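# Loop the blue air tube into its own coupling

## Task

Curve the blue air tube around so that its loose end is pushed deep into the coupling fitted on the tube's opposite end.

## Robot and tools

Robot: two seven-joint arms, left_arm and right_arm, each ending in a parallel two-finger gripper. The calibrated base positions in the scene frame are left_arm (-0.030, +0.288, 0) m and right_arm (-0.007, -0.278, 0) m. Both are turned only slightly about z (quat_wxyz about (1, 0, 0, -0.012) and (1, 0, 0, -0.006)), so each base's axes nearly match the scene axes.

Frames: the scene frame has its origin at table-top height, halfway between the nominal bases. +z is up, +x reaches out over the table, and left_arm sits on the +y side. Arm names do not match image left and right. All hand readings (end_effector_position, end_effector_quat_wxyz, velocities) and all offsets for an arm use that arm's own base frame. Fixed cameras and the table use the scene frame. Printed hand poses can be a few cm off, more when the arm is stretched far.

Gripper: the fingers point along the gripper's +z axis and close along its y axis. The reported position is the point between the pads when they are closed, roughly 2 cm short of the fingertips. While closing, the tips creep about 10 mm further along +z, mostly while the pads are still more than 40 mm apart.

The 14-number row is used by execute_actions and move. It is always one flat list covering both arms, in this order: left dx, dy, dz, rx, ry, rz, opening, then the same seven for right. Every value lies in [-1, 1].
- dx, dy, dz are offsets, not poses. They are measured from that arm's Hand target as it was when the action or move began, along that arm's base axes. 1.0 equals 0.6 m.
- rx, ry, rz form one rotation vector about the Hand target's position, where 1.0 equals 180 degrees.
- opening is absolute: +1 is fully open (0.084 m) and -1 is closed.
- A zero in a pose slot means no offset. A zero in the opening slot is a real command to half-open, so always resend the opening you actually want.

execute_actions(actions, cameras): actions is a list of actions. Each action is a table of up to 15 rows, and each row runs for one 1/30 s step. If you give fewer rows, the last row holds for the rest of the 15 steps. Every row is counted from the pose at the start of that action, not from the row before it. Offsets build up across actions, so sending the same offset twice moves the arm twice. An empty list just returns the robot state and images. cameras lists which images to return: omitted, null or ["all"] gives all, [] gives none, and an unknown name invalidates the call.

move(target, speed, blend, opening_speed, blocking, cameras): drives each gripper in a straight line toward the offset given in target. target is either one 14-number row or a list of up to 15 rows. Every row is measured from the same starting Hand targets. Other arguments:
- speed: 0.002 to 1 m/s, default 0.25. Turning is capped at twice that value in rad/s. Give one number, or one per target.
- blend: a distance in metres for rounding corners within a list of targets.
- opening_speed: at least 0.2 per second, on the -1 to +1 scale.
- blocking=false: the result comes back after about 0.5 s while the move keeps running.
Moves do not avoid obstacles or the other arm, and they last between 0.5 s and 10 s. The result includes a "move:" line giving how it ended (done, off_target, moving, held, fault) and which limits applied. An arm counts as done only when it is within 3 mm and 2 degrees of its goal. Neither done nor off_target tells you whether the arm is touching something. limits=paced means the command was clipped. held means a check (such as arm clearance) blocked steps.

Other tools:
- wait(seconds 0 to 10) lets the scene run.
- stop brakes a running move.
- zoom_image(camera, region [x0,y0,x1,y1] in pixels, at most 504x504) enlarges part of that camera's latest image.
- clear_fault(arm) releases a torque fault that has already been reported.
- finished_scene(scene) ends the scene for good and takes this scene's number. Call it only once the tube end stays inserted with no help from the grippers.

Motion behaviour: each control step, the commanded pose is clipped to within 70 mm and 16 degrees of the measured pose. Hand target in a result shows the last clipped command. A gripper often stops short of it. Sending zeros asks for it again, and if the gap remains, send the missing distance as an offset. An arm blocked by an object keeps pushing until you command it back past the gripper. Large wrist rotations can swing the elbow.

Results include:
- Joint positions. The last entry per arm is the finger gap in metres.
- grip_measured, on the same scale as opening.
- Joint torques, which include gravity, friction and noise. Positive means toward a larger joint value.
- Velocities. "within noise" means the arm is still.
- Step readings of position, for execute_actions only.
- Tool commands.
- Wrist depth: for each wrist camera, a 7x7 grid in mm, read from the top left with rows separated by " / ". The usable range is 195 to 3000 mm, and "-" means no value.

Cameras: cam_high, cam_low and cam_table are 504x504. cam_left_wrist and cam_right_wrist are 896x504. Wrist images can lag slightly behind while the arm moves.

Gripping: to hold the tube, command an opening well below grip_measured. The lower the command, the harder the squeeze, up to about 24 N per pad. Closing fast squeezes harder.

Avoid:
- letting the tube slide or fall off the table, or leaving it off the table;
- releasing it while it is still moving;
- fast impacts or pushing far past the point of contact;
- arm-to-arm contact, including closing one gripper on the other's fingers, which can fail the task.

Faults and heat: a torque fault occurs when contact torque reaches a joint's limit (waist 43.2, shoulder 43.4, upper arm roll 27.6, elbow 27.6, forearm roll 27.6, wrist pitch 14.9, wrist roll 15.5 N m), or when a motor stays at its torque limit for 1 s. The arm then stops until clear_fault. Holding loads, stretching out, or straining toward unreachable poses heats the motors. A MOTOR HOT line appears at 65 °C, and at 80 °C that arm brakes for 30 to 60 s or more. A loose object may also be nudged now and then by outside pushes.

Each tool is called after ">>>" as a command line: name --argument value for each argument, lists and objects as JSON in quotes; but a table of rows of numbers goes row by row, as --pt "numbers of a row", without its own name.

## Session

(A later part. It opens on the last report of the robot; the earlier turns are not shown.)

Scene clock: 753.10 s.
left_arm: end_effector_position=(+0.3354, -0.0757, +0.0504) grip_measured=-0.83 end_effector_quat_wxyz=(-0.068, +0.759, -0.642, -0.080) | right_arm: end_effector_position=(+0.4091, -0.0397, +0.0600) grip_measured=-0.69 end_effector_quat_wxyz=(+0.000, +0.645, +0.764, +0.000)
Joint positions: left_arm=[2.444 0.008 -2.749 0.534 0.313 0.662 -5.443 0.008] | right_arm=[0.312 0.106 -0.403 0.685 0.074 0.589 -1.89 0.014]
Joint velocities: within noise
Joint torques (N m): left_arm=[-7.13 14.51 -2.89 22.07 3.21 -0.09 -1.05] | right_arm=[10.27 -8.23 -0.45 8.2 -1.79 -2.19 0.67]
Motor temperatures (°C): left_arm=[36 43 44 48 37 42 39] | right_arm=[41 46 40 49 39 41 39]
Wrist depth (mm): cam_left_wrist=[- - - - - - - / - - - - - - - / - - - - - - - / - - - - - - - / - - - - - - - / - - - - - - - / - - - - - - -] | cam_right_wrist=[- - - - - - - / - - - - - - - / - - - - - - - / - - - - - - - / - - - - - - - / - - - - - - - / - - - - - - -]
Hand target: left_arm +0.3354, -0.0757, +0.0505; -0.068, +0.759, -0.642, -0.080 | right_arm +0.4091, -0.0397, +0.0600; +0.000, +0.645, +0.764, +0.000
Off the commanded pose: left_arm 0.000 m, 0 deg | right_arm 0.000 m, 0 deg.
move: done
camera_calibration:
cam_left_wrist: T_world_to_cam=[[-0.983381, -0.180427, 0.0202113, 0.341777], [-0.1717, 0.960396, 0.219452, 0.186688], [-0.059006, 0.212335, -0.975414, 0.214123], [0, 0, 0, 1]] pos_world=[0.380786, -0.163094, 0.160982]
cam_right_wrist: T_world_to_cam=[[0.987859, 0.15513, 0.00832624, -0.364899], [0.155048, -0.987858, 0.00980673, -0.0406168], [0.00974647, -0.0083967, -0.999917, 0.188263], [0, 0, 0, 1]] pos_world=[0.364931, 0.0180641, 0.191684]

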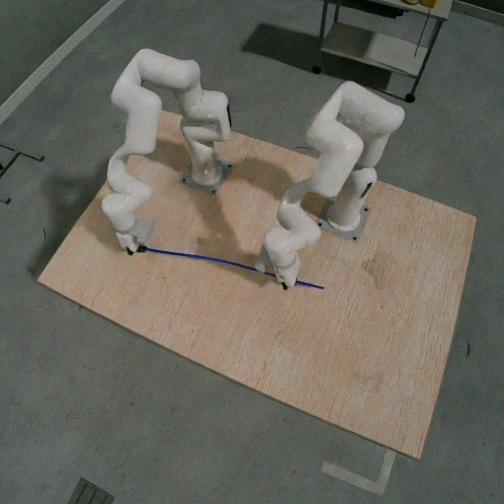

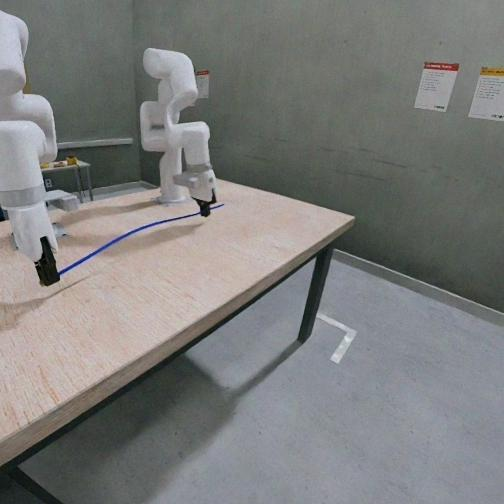

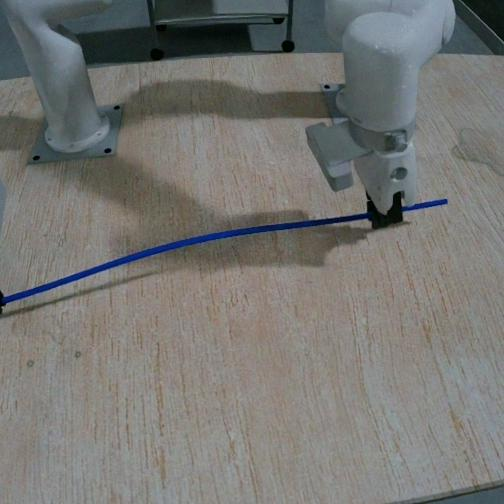

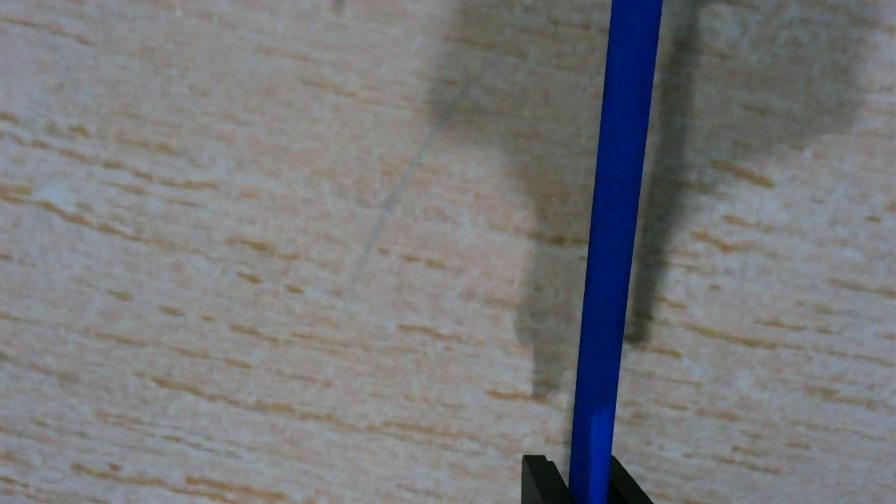

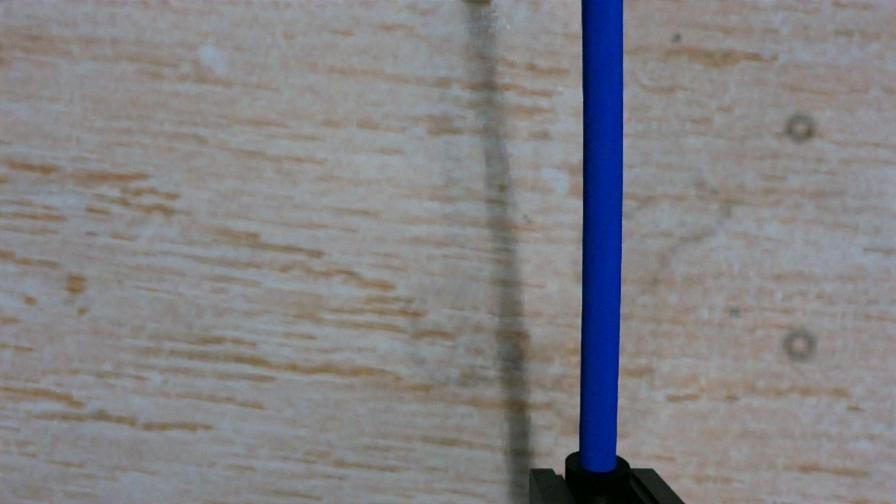

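>>> move --target '[-0.0028,0.013,0,0,0,0,-1,0,0,0,0,0,0,-1]' --speed 0.03 --cameras '["cam_low","cam_table"]'

>>> zoom_image --camera "cam_low" --region '[20, 170, 260, 310]'

Scene clock: 757.80 s.
left_arm: end_effector_position=(+0.3338, -0.0681, +0.0505) grip_measured=-0.83 end_effector_quat_wxyz=(-0.068, +0.759, -0.642, -0.080) | right_arm: end_effector_position=(+0.4091, -0.0396, +0.0600) grip_measured=-0.69 end_effector_quat_wxyz=(+0.000, +0.645, +0.764, +0.000)
Joint positions: left_arm=[2.454 0.021 -2.739 0.52 0.327 0.657 -5.435 0.008] | right_arm=[0.312 0.106 -0.403 0.685 0.074 0.589 -1.89 0.014]
Joint velocities: within noise
Joint torques (N m): left_arm=[11.08 20.71 4.88 9.5 4.5 -1.04 1.32] | right_arm=[1.4 -8.05 -4.63 10.11 -1.64 -1.92 0.93]
Motor temperatures (°C): left_arm=[36 43 44 49 37 42 39] | right_arm=[41 45 40 48 39 42 39]
Wrist depth (mm): cam_left_wrist=[- - - - - - - / - - - - - - - / - - - - - - - / - - - - - - - / - - - - - - - / - - - - - - - / - - - - - - -] | cam_right_wrist=[- - - - - - - / - - - - - - - / - - - - - - - / - - - - - - - / - - - - - - - / - - - - - - - / - - - - - - -]
Hand target: left_arm +0.3337, -0.0679, +0.0505; -0.068, +0.759, -0.642, -0.080 | right_arm +0.4091, -0.0397, +0.0600; +0.000, +0.645, +0.764, +0.000
Off the commanded pose: left_arm 0.000 m, 0 deg | right_arm 0.000 m, 0 deg.
move: done
Images, in order (width x height): cam_low 504x504, cam_table 504x504.

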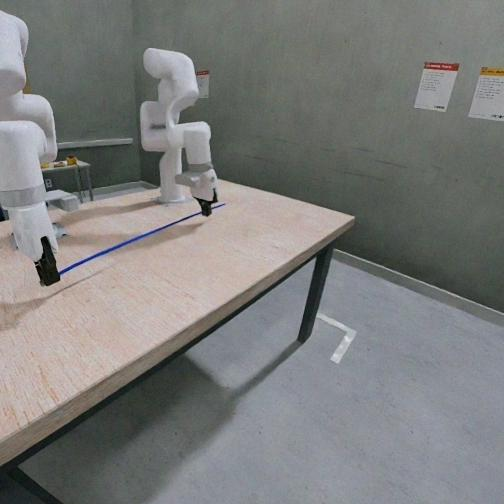

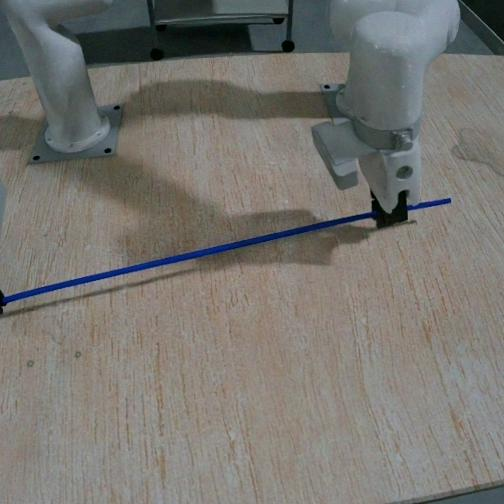

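Scaled by 2.100 from the camera's 504x504 image, which has a finer 720x720 frame.

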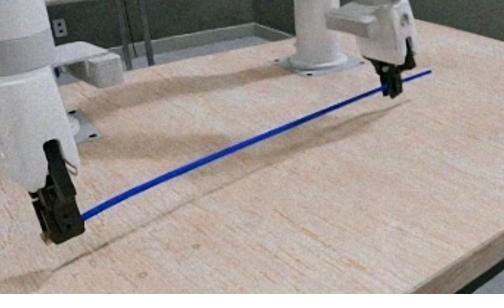

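>>> move --pt "0.0202 0.0058 0 0 0 -0.1046 -1 0.0037 0.0145 0 0 0 0.095 -1" --pt "0.0422 0.0002 0 0 0 -0.2091 -1 0.0058 0.0407 0 0 0 0.19 -1" --pt "0.0648 -0.0157 0 0 0 -0.3137 -1 0.0073 0.0772 0 0 0 0.285 -1" --pt "0.0878 -0.04 0 0 0 -0.4182 -1 0.0088 0.1222 0 0 0 0.38 -1" --pt "0.1103 -0.0705 0 0 0 -0.5228 -1 0.011 0.1728 0 0 0 0.475 -1" --speed 0.12 --blend 0.008

>>> zoom_image --camera "cam_low" --region '[60, 180, 260, 300]'

Scene clock: 770.83 s.
left_arm: end_effector_position=(+0.3999, -0.1103, +0.0505) grip_measured=-0.83 end_effector_quat_wxyz=(+0.105, -0.047, +0.993, +0.005) | right_arm: end_effector_position=(+0.4157, +0.0640, +0.0600) grip_measured=-0.69 end_effector_quat_wxyz=(+0.000, -0.045, +0.999, +0.000)
Joint positions: left_arm=[2.497 -0.07 -2.775 0.523 0.195 0.266 -3.701 0.008] | right_arm=[0.345 0.125 -0.19 0.72 0.042 0.597 -3.109 0.014]
Joint velocities: within noise
Joint torques (N m): left_arm=[7.72 15.57 -1.85 20.51 -3.36 -1.03 1.64] | right_arm=[7.05 -9.39 0.89 14.44 2.13 -0.48 -0.91]
Motor temperatures (°C): left_arm=[36 43 44 48 37 42 39] | right_arm=[41 45 40 50 39 42 39]
Wrist depth (mm): cam_left_wrist=[- - - - - - - / - - - - - - - / - - - - - - - / - - - - - - - / - - - - - - - / - - - - - - - / - - - - - - -] | cam_right_wrist=[- - - - - - - / - - - - - - - / - - - - - - - / - - - - - - - / - - - - - - - / - - - - - - - / - - - - - - -]
Hand target: left_arm +0.3999, -0.1102, +0.0505; +0.105, -0.047, +0.993, +0.005 | right_arm +0.4157, +0.0640, +0.0600; +0.000, -0.045, +0.999, +0.000
Off the commanded pose: left_arm 0.000 m, 0 deg | right_arm 0.000 m, 0 deg.
move: done
camera_calibration:
cam_left_wrist: T_world_to_cam=[[-0.109605, 0.993772, 0.0200849, 0.179065], [0.97012, 0.102552, 0.219888, -0.320233], [0.216459, 0.0435855, -0.975318, 0.0965446], [0, 0, 0, 1]] pos_world=[0.309393, -0.149318, 0.16098]
cam_right_wrist: T_world_to_cam=[[-0.0770617, 0.996992, 0.00831682, 0.00139068], [0.996984, 0.0769791, 0.009835, -0.357355], [0.00916519, 0.00904964, -0.999917, 0.188197], [0, 0, 0, 1]] pos_world=[0.354659, 0.0244192, 0.191684]

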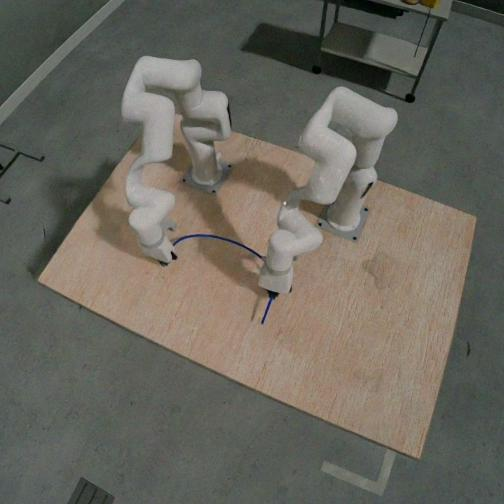

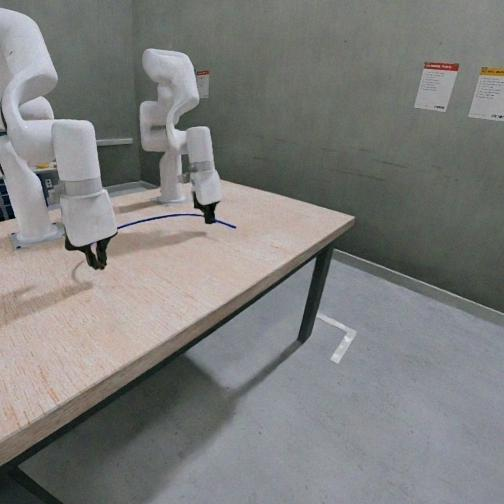

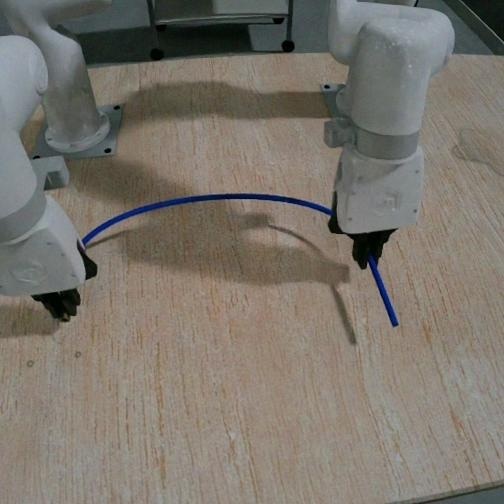

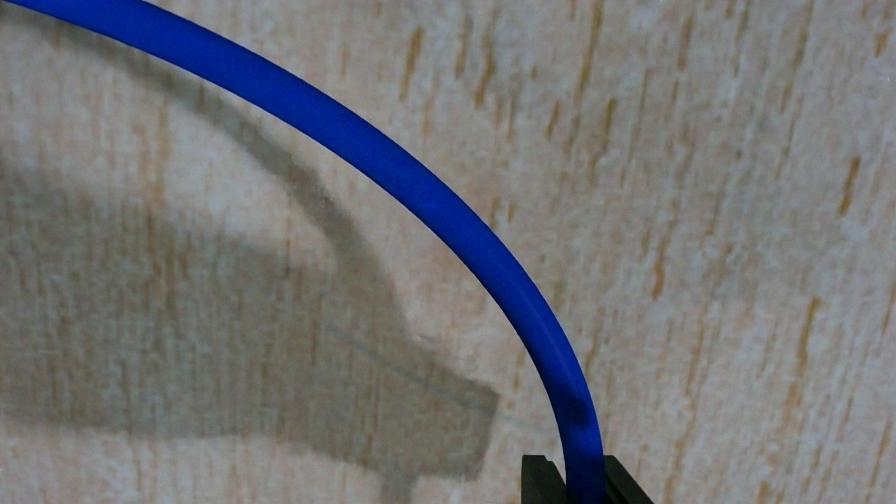

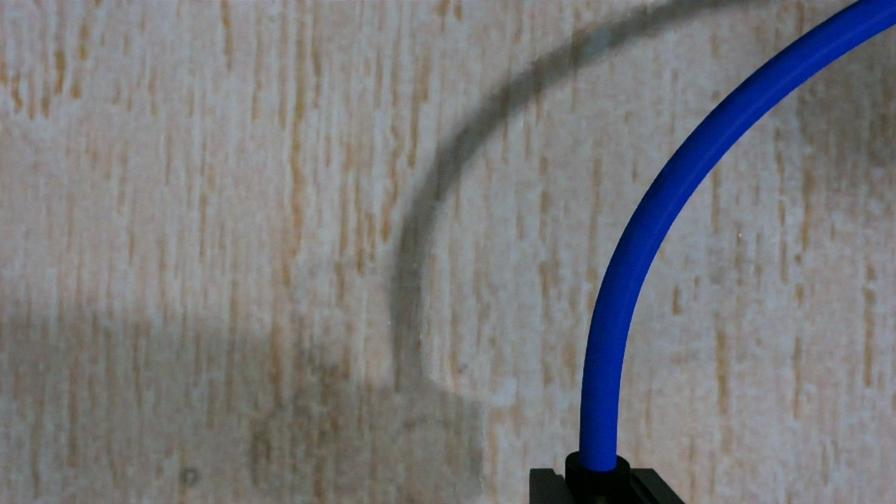

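Scaled by 2.520 from the camera's 504x504 image, which has a finer 720x720 frame.

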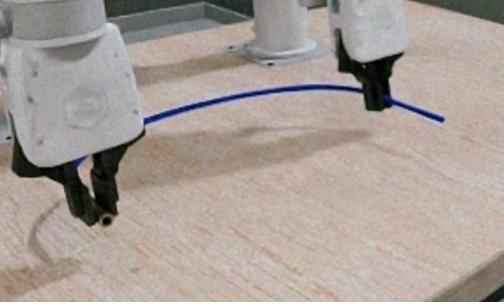

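>>> move --pt "0.021 -0.033 0 0 0 -0.1046 -1 0.0033 0.0535 0 0 0 0.095 -1" --pt "0.0409 -0.0657 0 0 0 -0.2091 -1 0.008 0.1067 0 0 0 0.19 -1" --pt "0.0589 -0.0945 0 0 0 -0.3137 -1 0.0143 0.156 0 0 0 0.285 -1" --pt "0.0754 -0.1168 0 0 0 -0.4182 -1 0.0223 0.1989 0 0 0 0.38 -1" --speed 0.12 --blend 0.008

>>> zoom_image --camera "cam_low" --region '[100, 170, 240, 270]'

Scene clock: 780.47 s.
left_arm: end_effector_position=(+0.4451, -0.1803, +0.0505) grip_measured=-0.83 end_effector_quat_wxyz=(+0.086, +0.569, +0.815, -0.060) | right_arm: end_effector_position=(+0.4291, +0.1833, +0.0600) grip_measured=-0.69 end_effector_quat_wxyz=(+0.000, -0.599, +0.801, +0.000)
Joint positions: left_arm=[2.828 -0.255 -3.18 0.822 -0.349 0.456 -1.967 0.008] | right_arm=[0.378 0.247 0.026 0.893 -0.011 0.646 -4.014 0.014]
Joint velocities: within noise
Joint torques (N m): left_arm=[8.05 23.33 -2.11 21.85 -2.98 -0.02 1.7] | right_arm=[-10.6 -11.94 1.23 14.72 0.21 -0.37 -1.01]
Motor temperatures (°C): left_arm=[36 43 44 49 37 42 39] | right_arm=[41 45 40 50 39 41 39]
Wrist depth (mm): cam_left_wrist=[- - - - - - - / - - - - - - - / - - - - - - - / - - - - - - - / - - - - - - - / - - - - - - - / - - - - - - -] | cam_right_wrist=[- - - - - - - / - - - - - - - / - - - - - - - / - - - - - - - / - - - - - - - / - - - - - - - / - - - - - - -]
Hand target: left_arm +0.4451, -0.1803, +0.0505; +0.086, +0.569, +0.815, -0.060 | right_arm +0.4291, +0.1833, +0.0600; +0.000, -0.599, +0.801, +0.000
Off the commanded pose: left_arm 0.000 m, 0 deg | right_arm 0.000 m, 0 deg.
move: done
camera_calibration:
cam_left_wrist: T_world_to_cam=[[0.933274, 0.358594, 0.0202372, -0.325029], [0.34577, -0.912285, 0.219496, -0.261928], [0.097172, -0.197852, -0.975404, 0.0993556], [0, 0, 0, 1]] pos_world=[0.384254, -0.102742, 0.160981]
cam_right_wrist: T_world_to_cam=[[-0.955342, 0.295383, 0.00835884, 0.388876], [0.295458, 0.955305, 0.00983547, -0.239952], [-0.00508001, 0.0118659, -0.999917, 0.192591], [0, 0, 0, 1]] pos_world=[0.443384, 0.112075, 0.191684]

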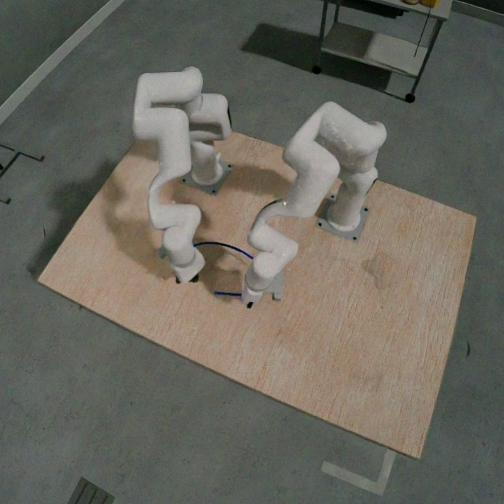

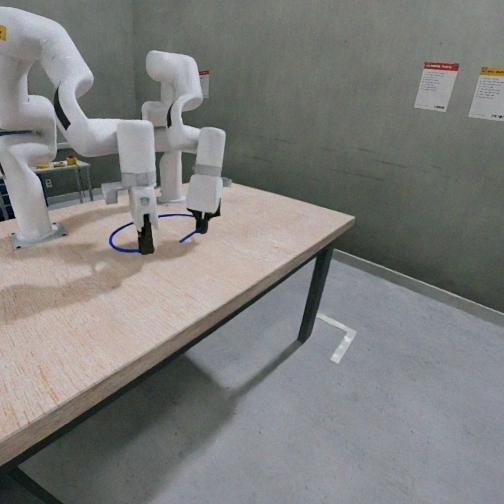

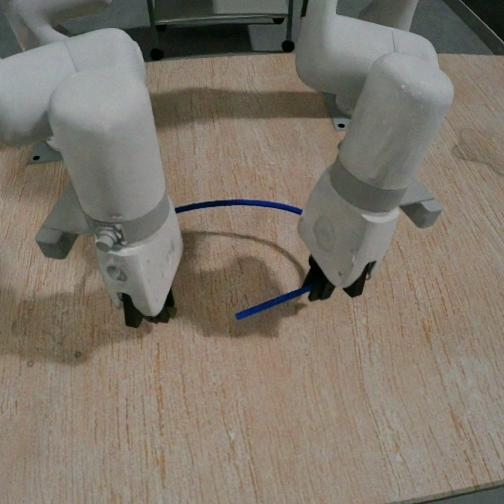

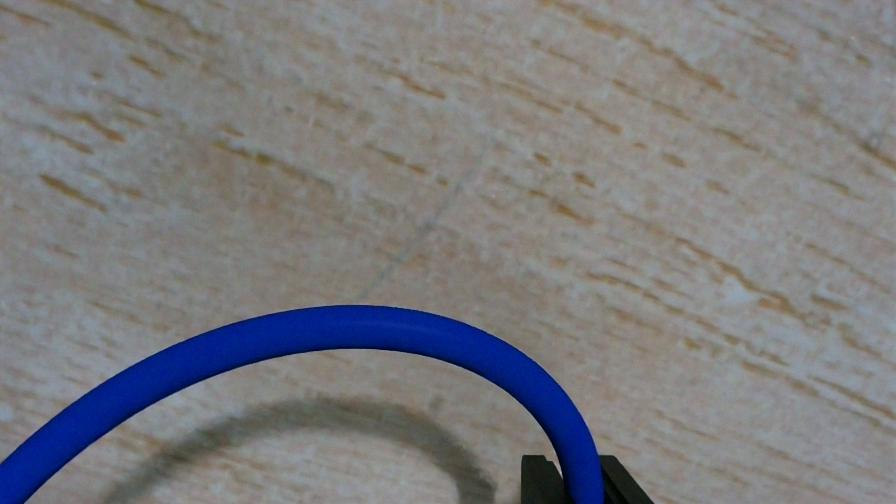

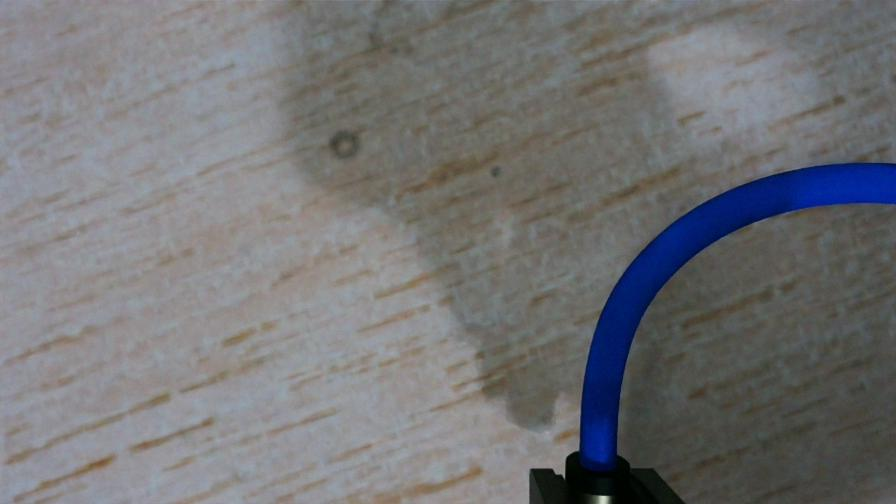

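Scaled by 3.600 from the camera's 504x504 image, which has a finer 720x720 frame.

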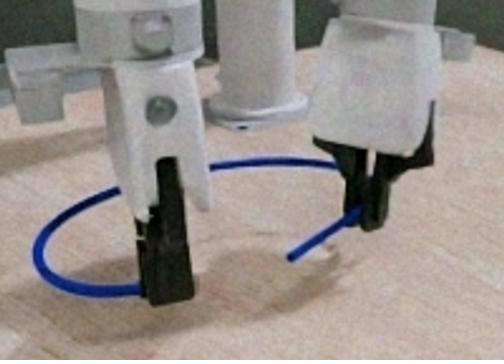

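>>> move --pt "0.015 -0.0129 0 0 0 -0.1046 -1 0.0092 0.0331 0 0 0 0.095 -1" --pt "0.0908 -0.0485 0 0 0 -0.2713 -1 -0.0577 0.0502 0 0 0 -0.0717 -1" --speed 0.12 --blend 0.008

>>> zoom_image --camera "cam_low" --region '[100, 190, 220, 270]'

>>> zoom_image --camera "cam_table" --region '[170, 240, 310, 350]'

Scene clock: 796.57 s.
left_arm: end_effector_position=(+0.4996, -0.2094, +0.0505) grip_measured=-0.83 end_effector_quat_wxyz=(+0.053, +0.855, +0.507, -0.090) | right_arm: end_effector_position=(+0.3945, +0.2134, +0.0600) grip_measured=-0.69 end_effector_quat_wxyz=(+0.000, -0.505, +0.863, +0.000)
Joint positions: left_arm=[2.942 -0.498 -3.284 1.24 -0.196 0.794 -1.255 0.008] | right_arm=[0.464 0.199 0.031 0.823 -0.01 0.625 -3.696 0.014]
Joint velocities: within noise
Joint torques (N m): left_arm=[7.89 31.04 -3.37 24.09 3.73 0.07 1.47] | right_arm=[8.92 -23.05 -2.49 8.35 -1.97 -2.26 0.74]
Motor temperatures (°C): left_arm=[36 43 44 51 37 41 39] | right_arm=[41 45 40 50 39 41 39]
Wrist depth (mm): cam_left_wrist=[- - - - - - - / - - - - - - - / - - - - - - - / - - - - - - - / - - - - - - - / - - - - - - - / - - - - - - -] | cam_right_wrist=[- - - - - - - / - - - - - - - / - - - - - - - / - - - - - - - / - - - - - - - / - - - - - - - / - - - - - - -]
Hand target: left_arm +0.4996, -0.2094, +0.0505; +0.053, +0.855, +0.507, -0.090 | right_arm +0.3945, +0.2134, +0.0600; +0.000, -0.505, +0.863, +0.000
Off the commanded pose: left_arm 0.000 m, 0 deg | right_arm 0.000 m, 0 deg.
move: done
camera_calibration:
cam_left_wrist: T_world_to_cam=[[0.884317, -0.466452, 0.0201738, -0.513811], [-0.45908, -0.860848, 0.219514, 0.105508], [-0.0850262, -0.203382, -0.975401, 0.178159], [0, 0, 0, 1]] pos_world=[0.517956, -0.112608, 0.160981]
cam_right_wrist: T_world_to_cam=[[-0.865247, 0.501276, 0.00837491, 0.267432], [0.501341, 0.865193, 0.00991362, -0.320476], [-0.00227645, 0.0127764, -0.999916, 0.190763], [0, 0, 0, 1]] pos_world=[0.392497, 0.140779, 0.191685]

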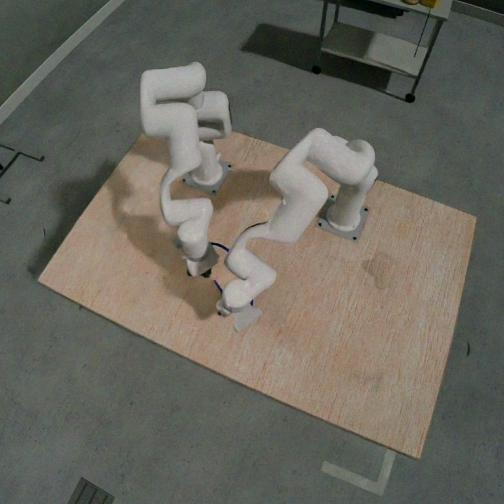

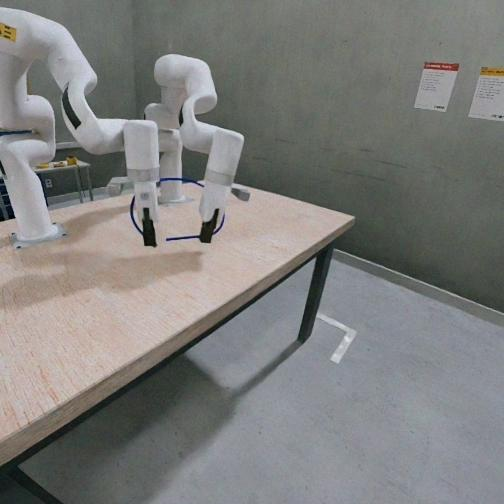

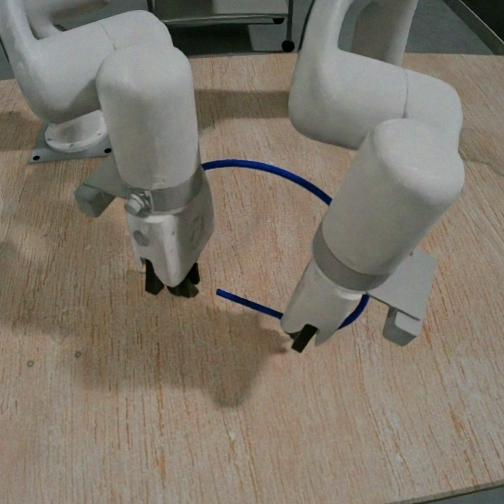

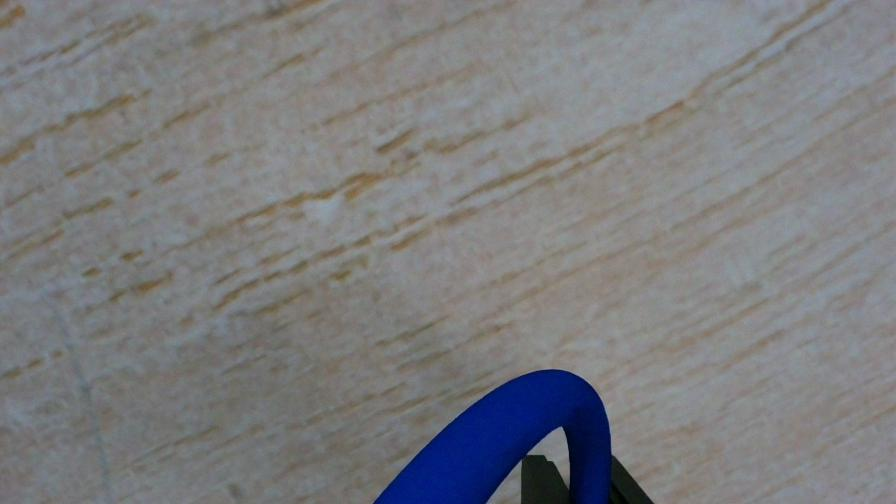

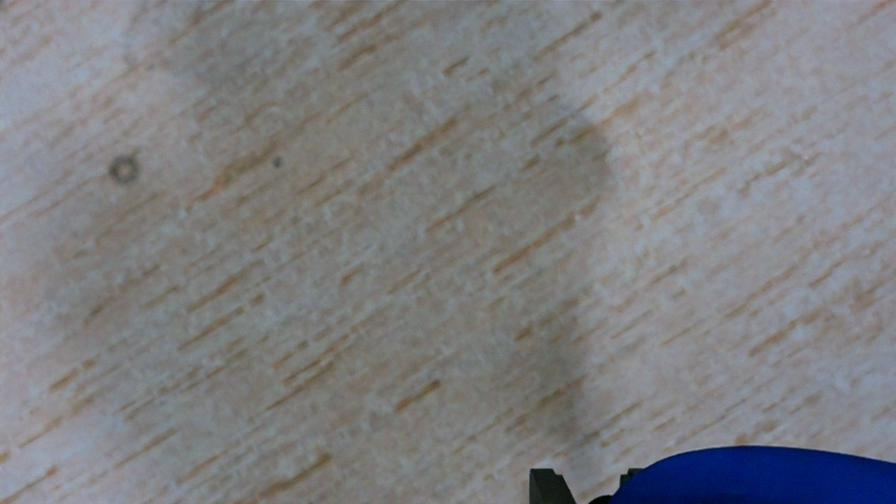

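Scaled by 4.200 from the camera's 504x504 image, which has a finer 720x720 frame.

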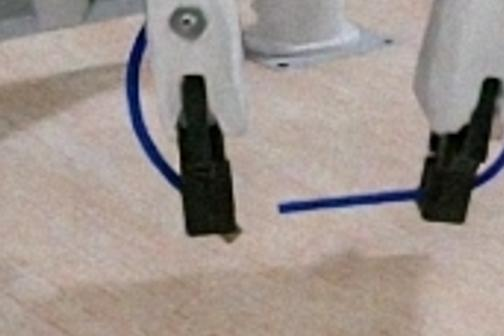

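Scaled by 3.600 from the camera's 504x504 image, which has a finer 720x720 frame.

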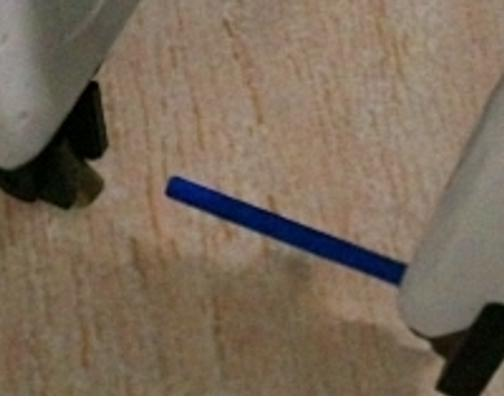

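>>> move --pt "-0.0758 0.0356 0 0 0 0.1667 -1 0.0669 -0.0171 0 0 0 0.1667 -1" --pt "-0.0908 0.0485 0 0 0 0.2713 -1 0.0577 -0.0502 0 0 0 0.0717 -1" --pt "-0.1073 0.0708 0 0 0 0.3759 -1 0.0497 -0.0931 0 0 0 -0.0233 -1" --pt "-0.1253 0.0996 0 0 0 0.4804 -1 0.0434 -0.1424 0 0 0 -0.1183 -1" --speed 0.12 --blend 0.008 --cameras '["cam_low"]'

>>> zoom_image --camera "cam_low" --region '[60, 170, 260, 290]'

Scene clock: 824.50 s.
left_arm: end_effector_position=(+0.4244, -0.1497, +0.0505) grip_measured=-0.83 end_effector_quat_wxyz=(+0.101, +0.276, +0.955, -0.030) | right_arm: end_effector_position=(+0.4205, +0.1280, +0.0600) grip_measured=-0.69 end_effector_quat_wxyz=(+0.000, -0.336, +0.942, +0.000)
Joint positions: left_arm=[2.667 -0.156 -3.014 0.642 -0.228 0.288 -2.719 0.008] | right_arm=[0.377 0.175 -0.081 0.79 0.025 0.615 -3.55 0.014]
Joint velocities: within noise
Joint torques (N m): left_arm=[-6.19 29.07 2.65 12.62 3.8 -2.86 -0.94] | right_arm=[-3.64 -22.47 -3.09 8.7 -1.64 -2.24 0.81]
Motor temperatures (°C): left_arm=[36 44 44 50 37 41 39] | right_arm=[41 46 40 47 39 42 39]
Wrist depth (mm): cam_left_wrist=[- - - - - - - / - - - - - - - / - - - - - - - / - - - - - - - / - - - - - - - / - - - - - - - / - - - - - - -] | cam_right_wrist=[- - - - - - - / - - - - - - - / - - - - - - - / - - - - - - - / - - - - - - - / - - - - - - - / - - - - - - -]
Hand target: left_arm +0.4244, -0.1497, +0.0505; +0.101, +0.276, +0.955, -0.030 | right_arm +0.4205, +0.1280, +0.0600; +0.000, -0.337, +0.942, +0.000
Off the commanded pose: left_arm 0.000 m, 0 deg | right_arm 0.000 m, 0 deg.
move: done
Images, in order (width x height): cam_low 504x504.

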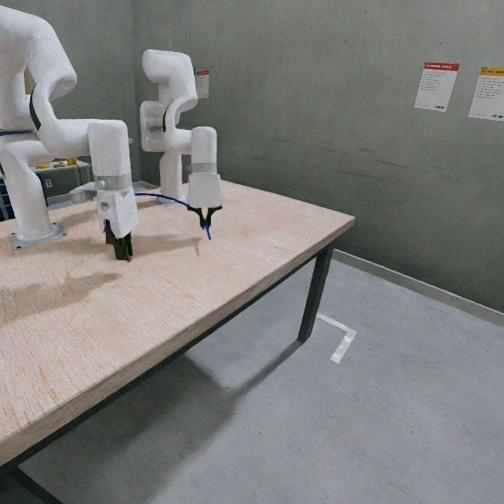

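Scaled by 2.520 from the camera's 504x504 image, which has a finer 720x720 frame.

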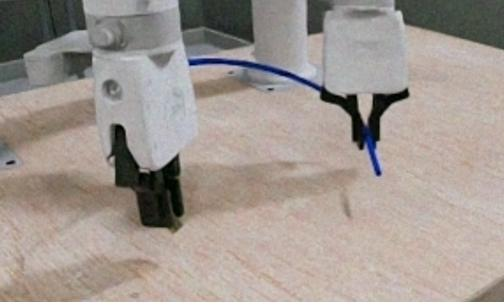

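>>> move --pt "-0.0199 0.0327 0 0 0 0.1046 -1 -0.0047 -0.0532 0 0 0 -0.095 -1" --pt "-0.0409 0.0657 0 0 0 0.2091 -1 -0.008 -0.1067 0 0 0 -0.19 -1" --pt "-0.0634 0.0962 0 0 0 0.3137 -1 -0.0102 -0.1573 0 0 0 -0.285 -1" --pt "-0.0864 0.1205 0 0 0 0.4182 -1 -0.0117 -0.2023 0 0 0 -0.38 -1" --speed 0.12 --blend 0.008 --cameras '["cam_low"]'

>>> zoom_image --camera "cam_low" --region '[20, 170, 260, 310]'

Scene clock: 836.33 s.
left_arm: end_effector_position=(+0.3726, -0.0773, +0.0505) grip_measured=-0.83 end_effector_quat_wxyz=(+0.098, -0.365, +0.925, +0.038) | right_arm: end_effector_position=(+0.4135, +0.0066, +0.0600) grip_measured=-0.69 end_effector_quat_wxyz=(+0.000, +0.251, +0.968, +0.000)
Joint positions: left_arm=[2.469 -0.001 -2.708 0.489 0.453 0.408 -4.543 0.008] | right_arm=[0.313 0.109 -0.293 0.694 0.056 0.591 -2.66 0.014]
Joint velocities: within noise
Joint torques (N m): left_arm=[-4.53 22.9 1.95 12.24 3.56 0.23 -1.16] | right_arm=[-9.64 -20.47 -3.74 8.65 -2.04 -2.33 0.63]
Motor temperatures (°C): left_arm=[36 44 44 48 37 42 39] | right_arm=[41 47 40 46 39 42 39]
Wrist depth (mm): cam_left_wrist=[- - - - - - - / - - - - - - - / - - - - - - - / - - - - - - - / - - - - - - - / - - - - - - - / - - - - - - -] | cam_right_wrist=[- - - - - - - / - - - - - - - / - - - - - - - / - - - - - - - / - - - - - - - / - - - - - - - / - - - - - - -]
Hand target: left_arm +0.3726, -0.0774, +0.0505; +0.098, -0.365, +0.925, +0.038 | right_arm +0.4135, +0.0066, +0.0600; +0.000, +0.251, +0.968, +0.000
Off the commanded pose: left_arm 0.000 m, 0 deg | right_arm 0.000 m, 0 deg.
move: done
Images, in order (width x height): cam_low 504x504.

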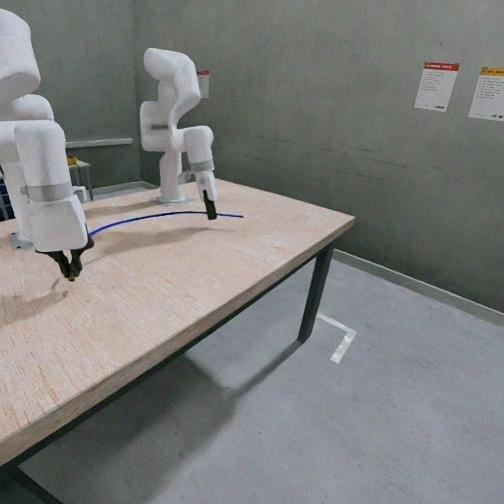

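Scaled by 2.100 from the camera's 504x504 image, which has a finer 720x720 frame.

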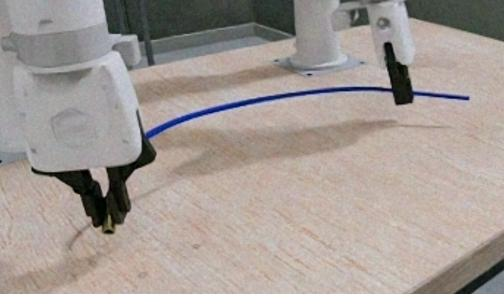

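>>> move --pt "-0.0226 0.0159 0 0 0 0.1046 -1 -0.0015 -0.0365 0 0 0 -0.095 -1" --pt "-0.0446 0.0215 0 0 0 0.2091 -1 -0.0036 -0.0627 0 0 0 -0.19 -1" --pt "-0.0648 0.0157 0 0 0 0.3137 -1 -0.0073 -0.0772 0 0 0 -0.285 -1" --speed 0.12 --blend 0.008

>>> zoom_image --camera "cam_low" --region '[20, 170, 260, 310]'

Scene clock: 843.97 s.
left_arm: end_effector_position=(+0.3337, -0.0679, +0.0505) grip_measured=-0.83 end_effector_quat_wxyz=(-0.068, +0.759, -0.642, -0.080) | right_arm: end_effector_position=(+0.4091, -0.0397, +0.0600) grip_measured=-0.69 end_effector_quat_wxyz=(+0.000, +0.645, +0.764, +0.000)
Joint positions: left_arm=[2.455 0.021 -2.738 0.52 0.327 0.657 -5.434 0.008] | right_arm=[0.314 0.106 -0.405 0.685 0.075 0.589 -1.891 0.014]
Joint velocities: within noise
Joint torques (N m): left_arm=[-3.15 11.96 0.1 18.02 -2.86 1.6 -1.07] | right_arm=[3.44 -19.57 -7.35 9.58 -2.43 -3.07 0.85]
Motor temperatures (°C): left_arm=[36 44 44 48 37 42 39] | right_arm=[41 46 40 46 39 42 39]
Wrist depth (mm): cam_left_wrist=[- - - - - - - / - - - - - - - / - - - - - - - / - - - - - - - / - - - - - - - / - - - - - - - / - - - - - - -] | cam_right_wrist=[- - - - - - - / - - - - - - - / - - - - - - - / - - - - - - - / - - - - - - - / - - - - - - - / - - - - - - -]
Hand target: left_arm +0.3337, -0.0679, +0.0505; -0.068, +0.759, -0.642, -0.080 | right_arm +0.4091, -0.0397, +0.0600; +0.000, +0.645, +0.764, +0.000
Off the commanded pose: left_arm 0.000 m, 0 deg | right_arm 0.000 m, 0 deg.
move: done
camera_calibration:
cam_left_wrist: T_world_to_cam=[[-0.983404, -0.18031, 0.0201193, 0.341635], [-0.1716, 0.960396, 0.219528, 0.178968], [-0.0589055, 0.212432, -0.975399, 0.212368], [0, 0, 0, 1]] pos_world=[0.379186, -0.155394, 0.160981]
cam_right_wrist: T_world_to_cam=[[0.987859, 0.15513, 0.00832624, -0.364899], [0.155048, -0.987858, 0.00980673, -0.0406168], [0.00974647, -0.0083967, -0.999917, 0.188263], [0, 0, 0, 1]] pos_world=[0.364931, 0.0180641, 0.191684]

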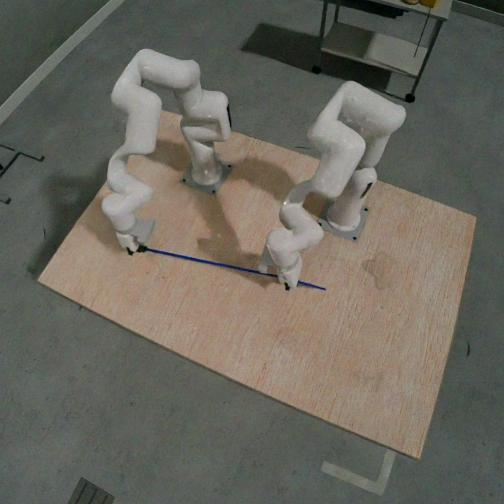

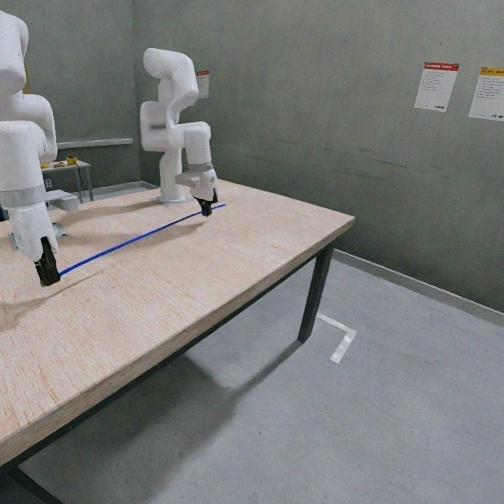

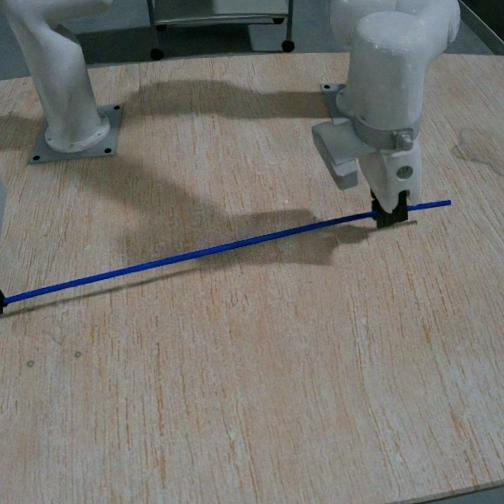

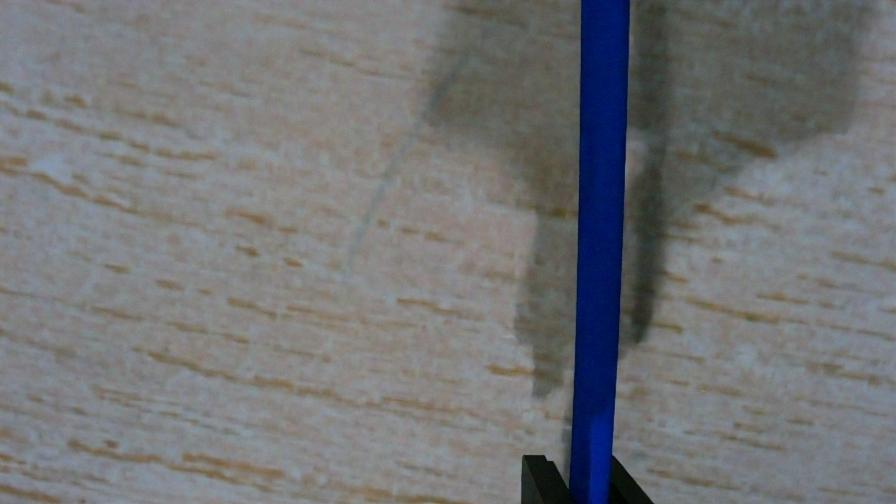

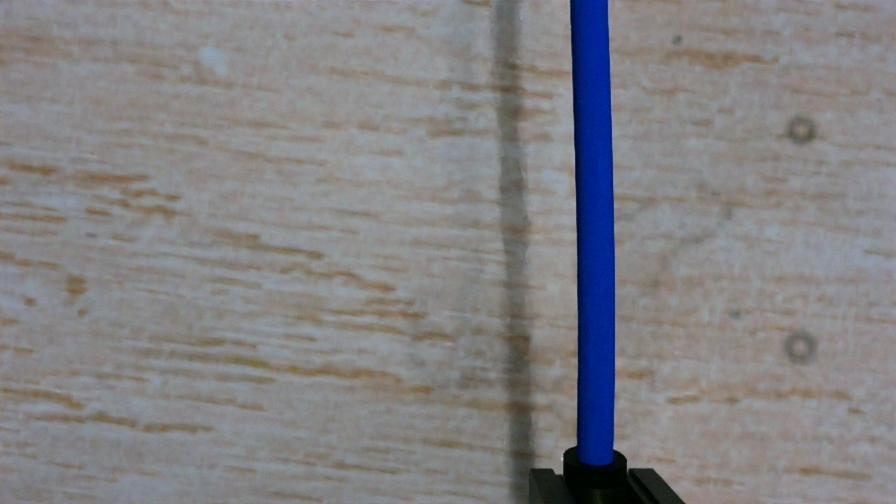

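Scaled by 2.100 from the camera's 504x504 image, which has a finer 720x720 frame.

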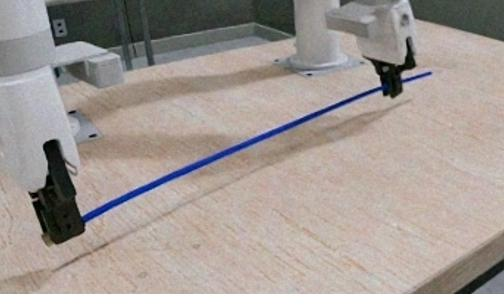

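>>> move --target '[0,0,-0.046,-0.0435,-0.0092,0,-1,0,0,0.02,0.0327,0.0065,0,-1]' --speed 0.06 --cameras '["cam_low"]'

>>> zoom_image --camera "cam_low" --region '[20, 170, 260, 310]'

>>> zoom_image --camera "cam_low" --region '[180, 180, 240, 230]'

Scene clock: 861.90 s.
left_arm: end_effector_position=(+0.3337, -0.0679, +0.0229) grip_measured=-0.83 end_effector_quat_wxyz=(-0.025, +0.763, -0.645, -0.025) | right_arm: end_effector_position=(+0.4091, -0.0397, +0.0720) grip_measured=-0.69 end_effector_quat_wxyz=(-0.041, +0.644, +0.763, +0.033)
Joint positions: left_arm=[2.486 -0.034 -2.711 0.445 0.127 0.438 -5.221 0.008] | right_arm=[0.27 0.094 -0.404 0.727 0.216 0.686 -2.041 0.014]
Joint velocities: within noise
Joint torques (N m): left_arm=[9.77 11.79 -0.56 9.15 -3.29 -2.12 1.39] | right_arm=[-13.62 -18.59 -5.97 15.95 1.89 -1.22 -0.71]
Motor temperatures (°C): left_arm=[36 43 44 48 37 42 39] | right_arm=[41 46 41 47 39 43 39]
Wrist depth (mm): cam_left_wrist=[- - - - - - - / - - - - - - - / - - - - - - - / - - - - - - - / - - - - - - - / - - - - - - - / - - - - - - -] | cam_right_wrist=[217 217 217 217 216 216 215 / 215 214 214 214 213 213 213 / 213 212 212 212 211 211 211 / 210 210 209 209 209 209 208 / 208 208 207 207 207 206 206 / 205 205 205 205 204 204 204 / 204 203 203 203 - 202 202]
Hand target: left_arm +0.3337, -0.0679, +0.0229; -0.025, +0.763, -0.645, -0.025 | right_arm +0.4091, -0.0397, +0.0720; -0.041, +0.644, +0.763, +0.033
Off the commanded pose: left_arm 0.000 m, 0 deg | right_arm 0.000 m, 0 deg.
move: done
Images, in order (width x height): cam_low 504x504.

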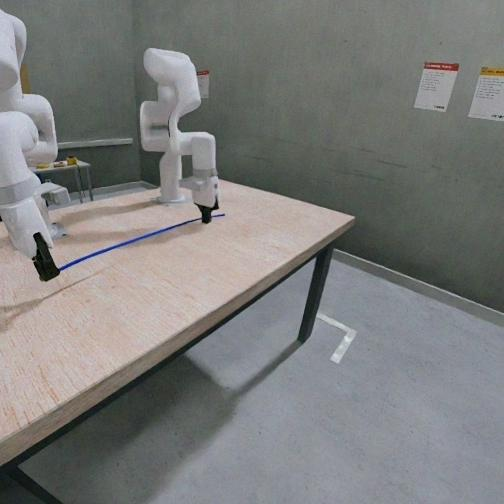

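Scaled by 2.100 from the camera's 504x504 image, which has a finer 720x720 frame.

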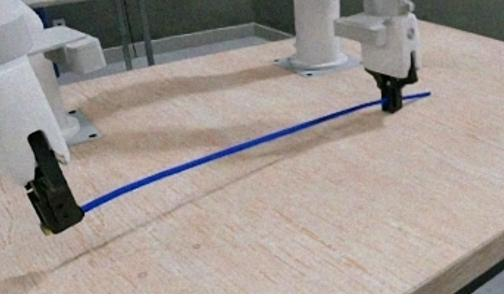

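Scaled by 8.400 from the camera's 504x504 image, which has a finer 720x720 frame.

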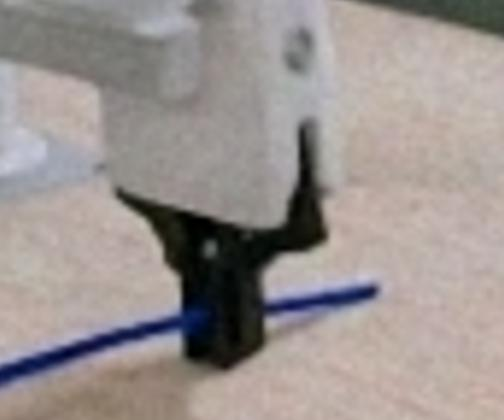

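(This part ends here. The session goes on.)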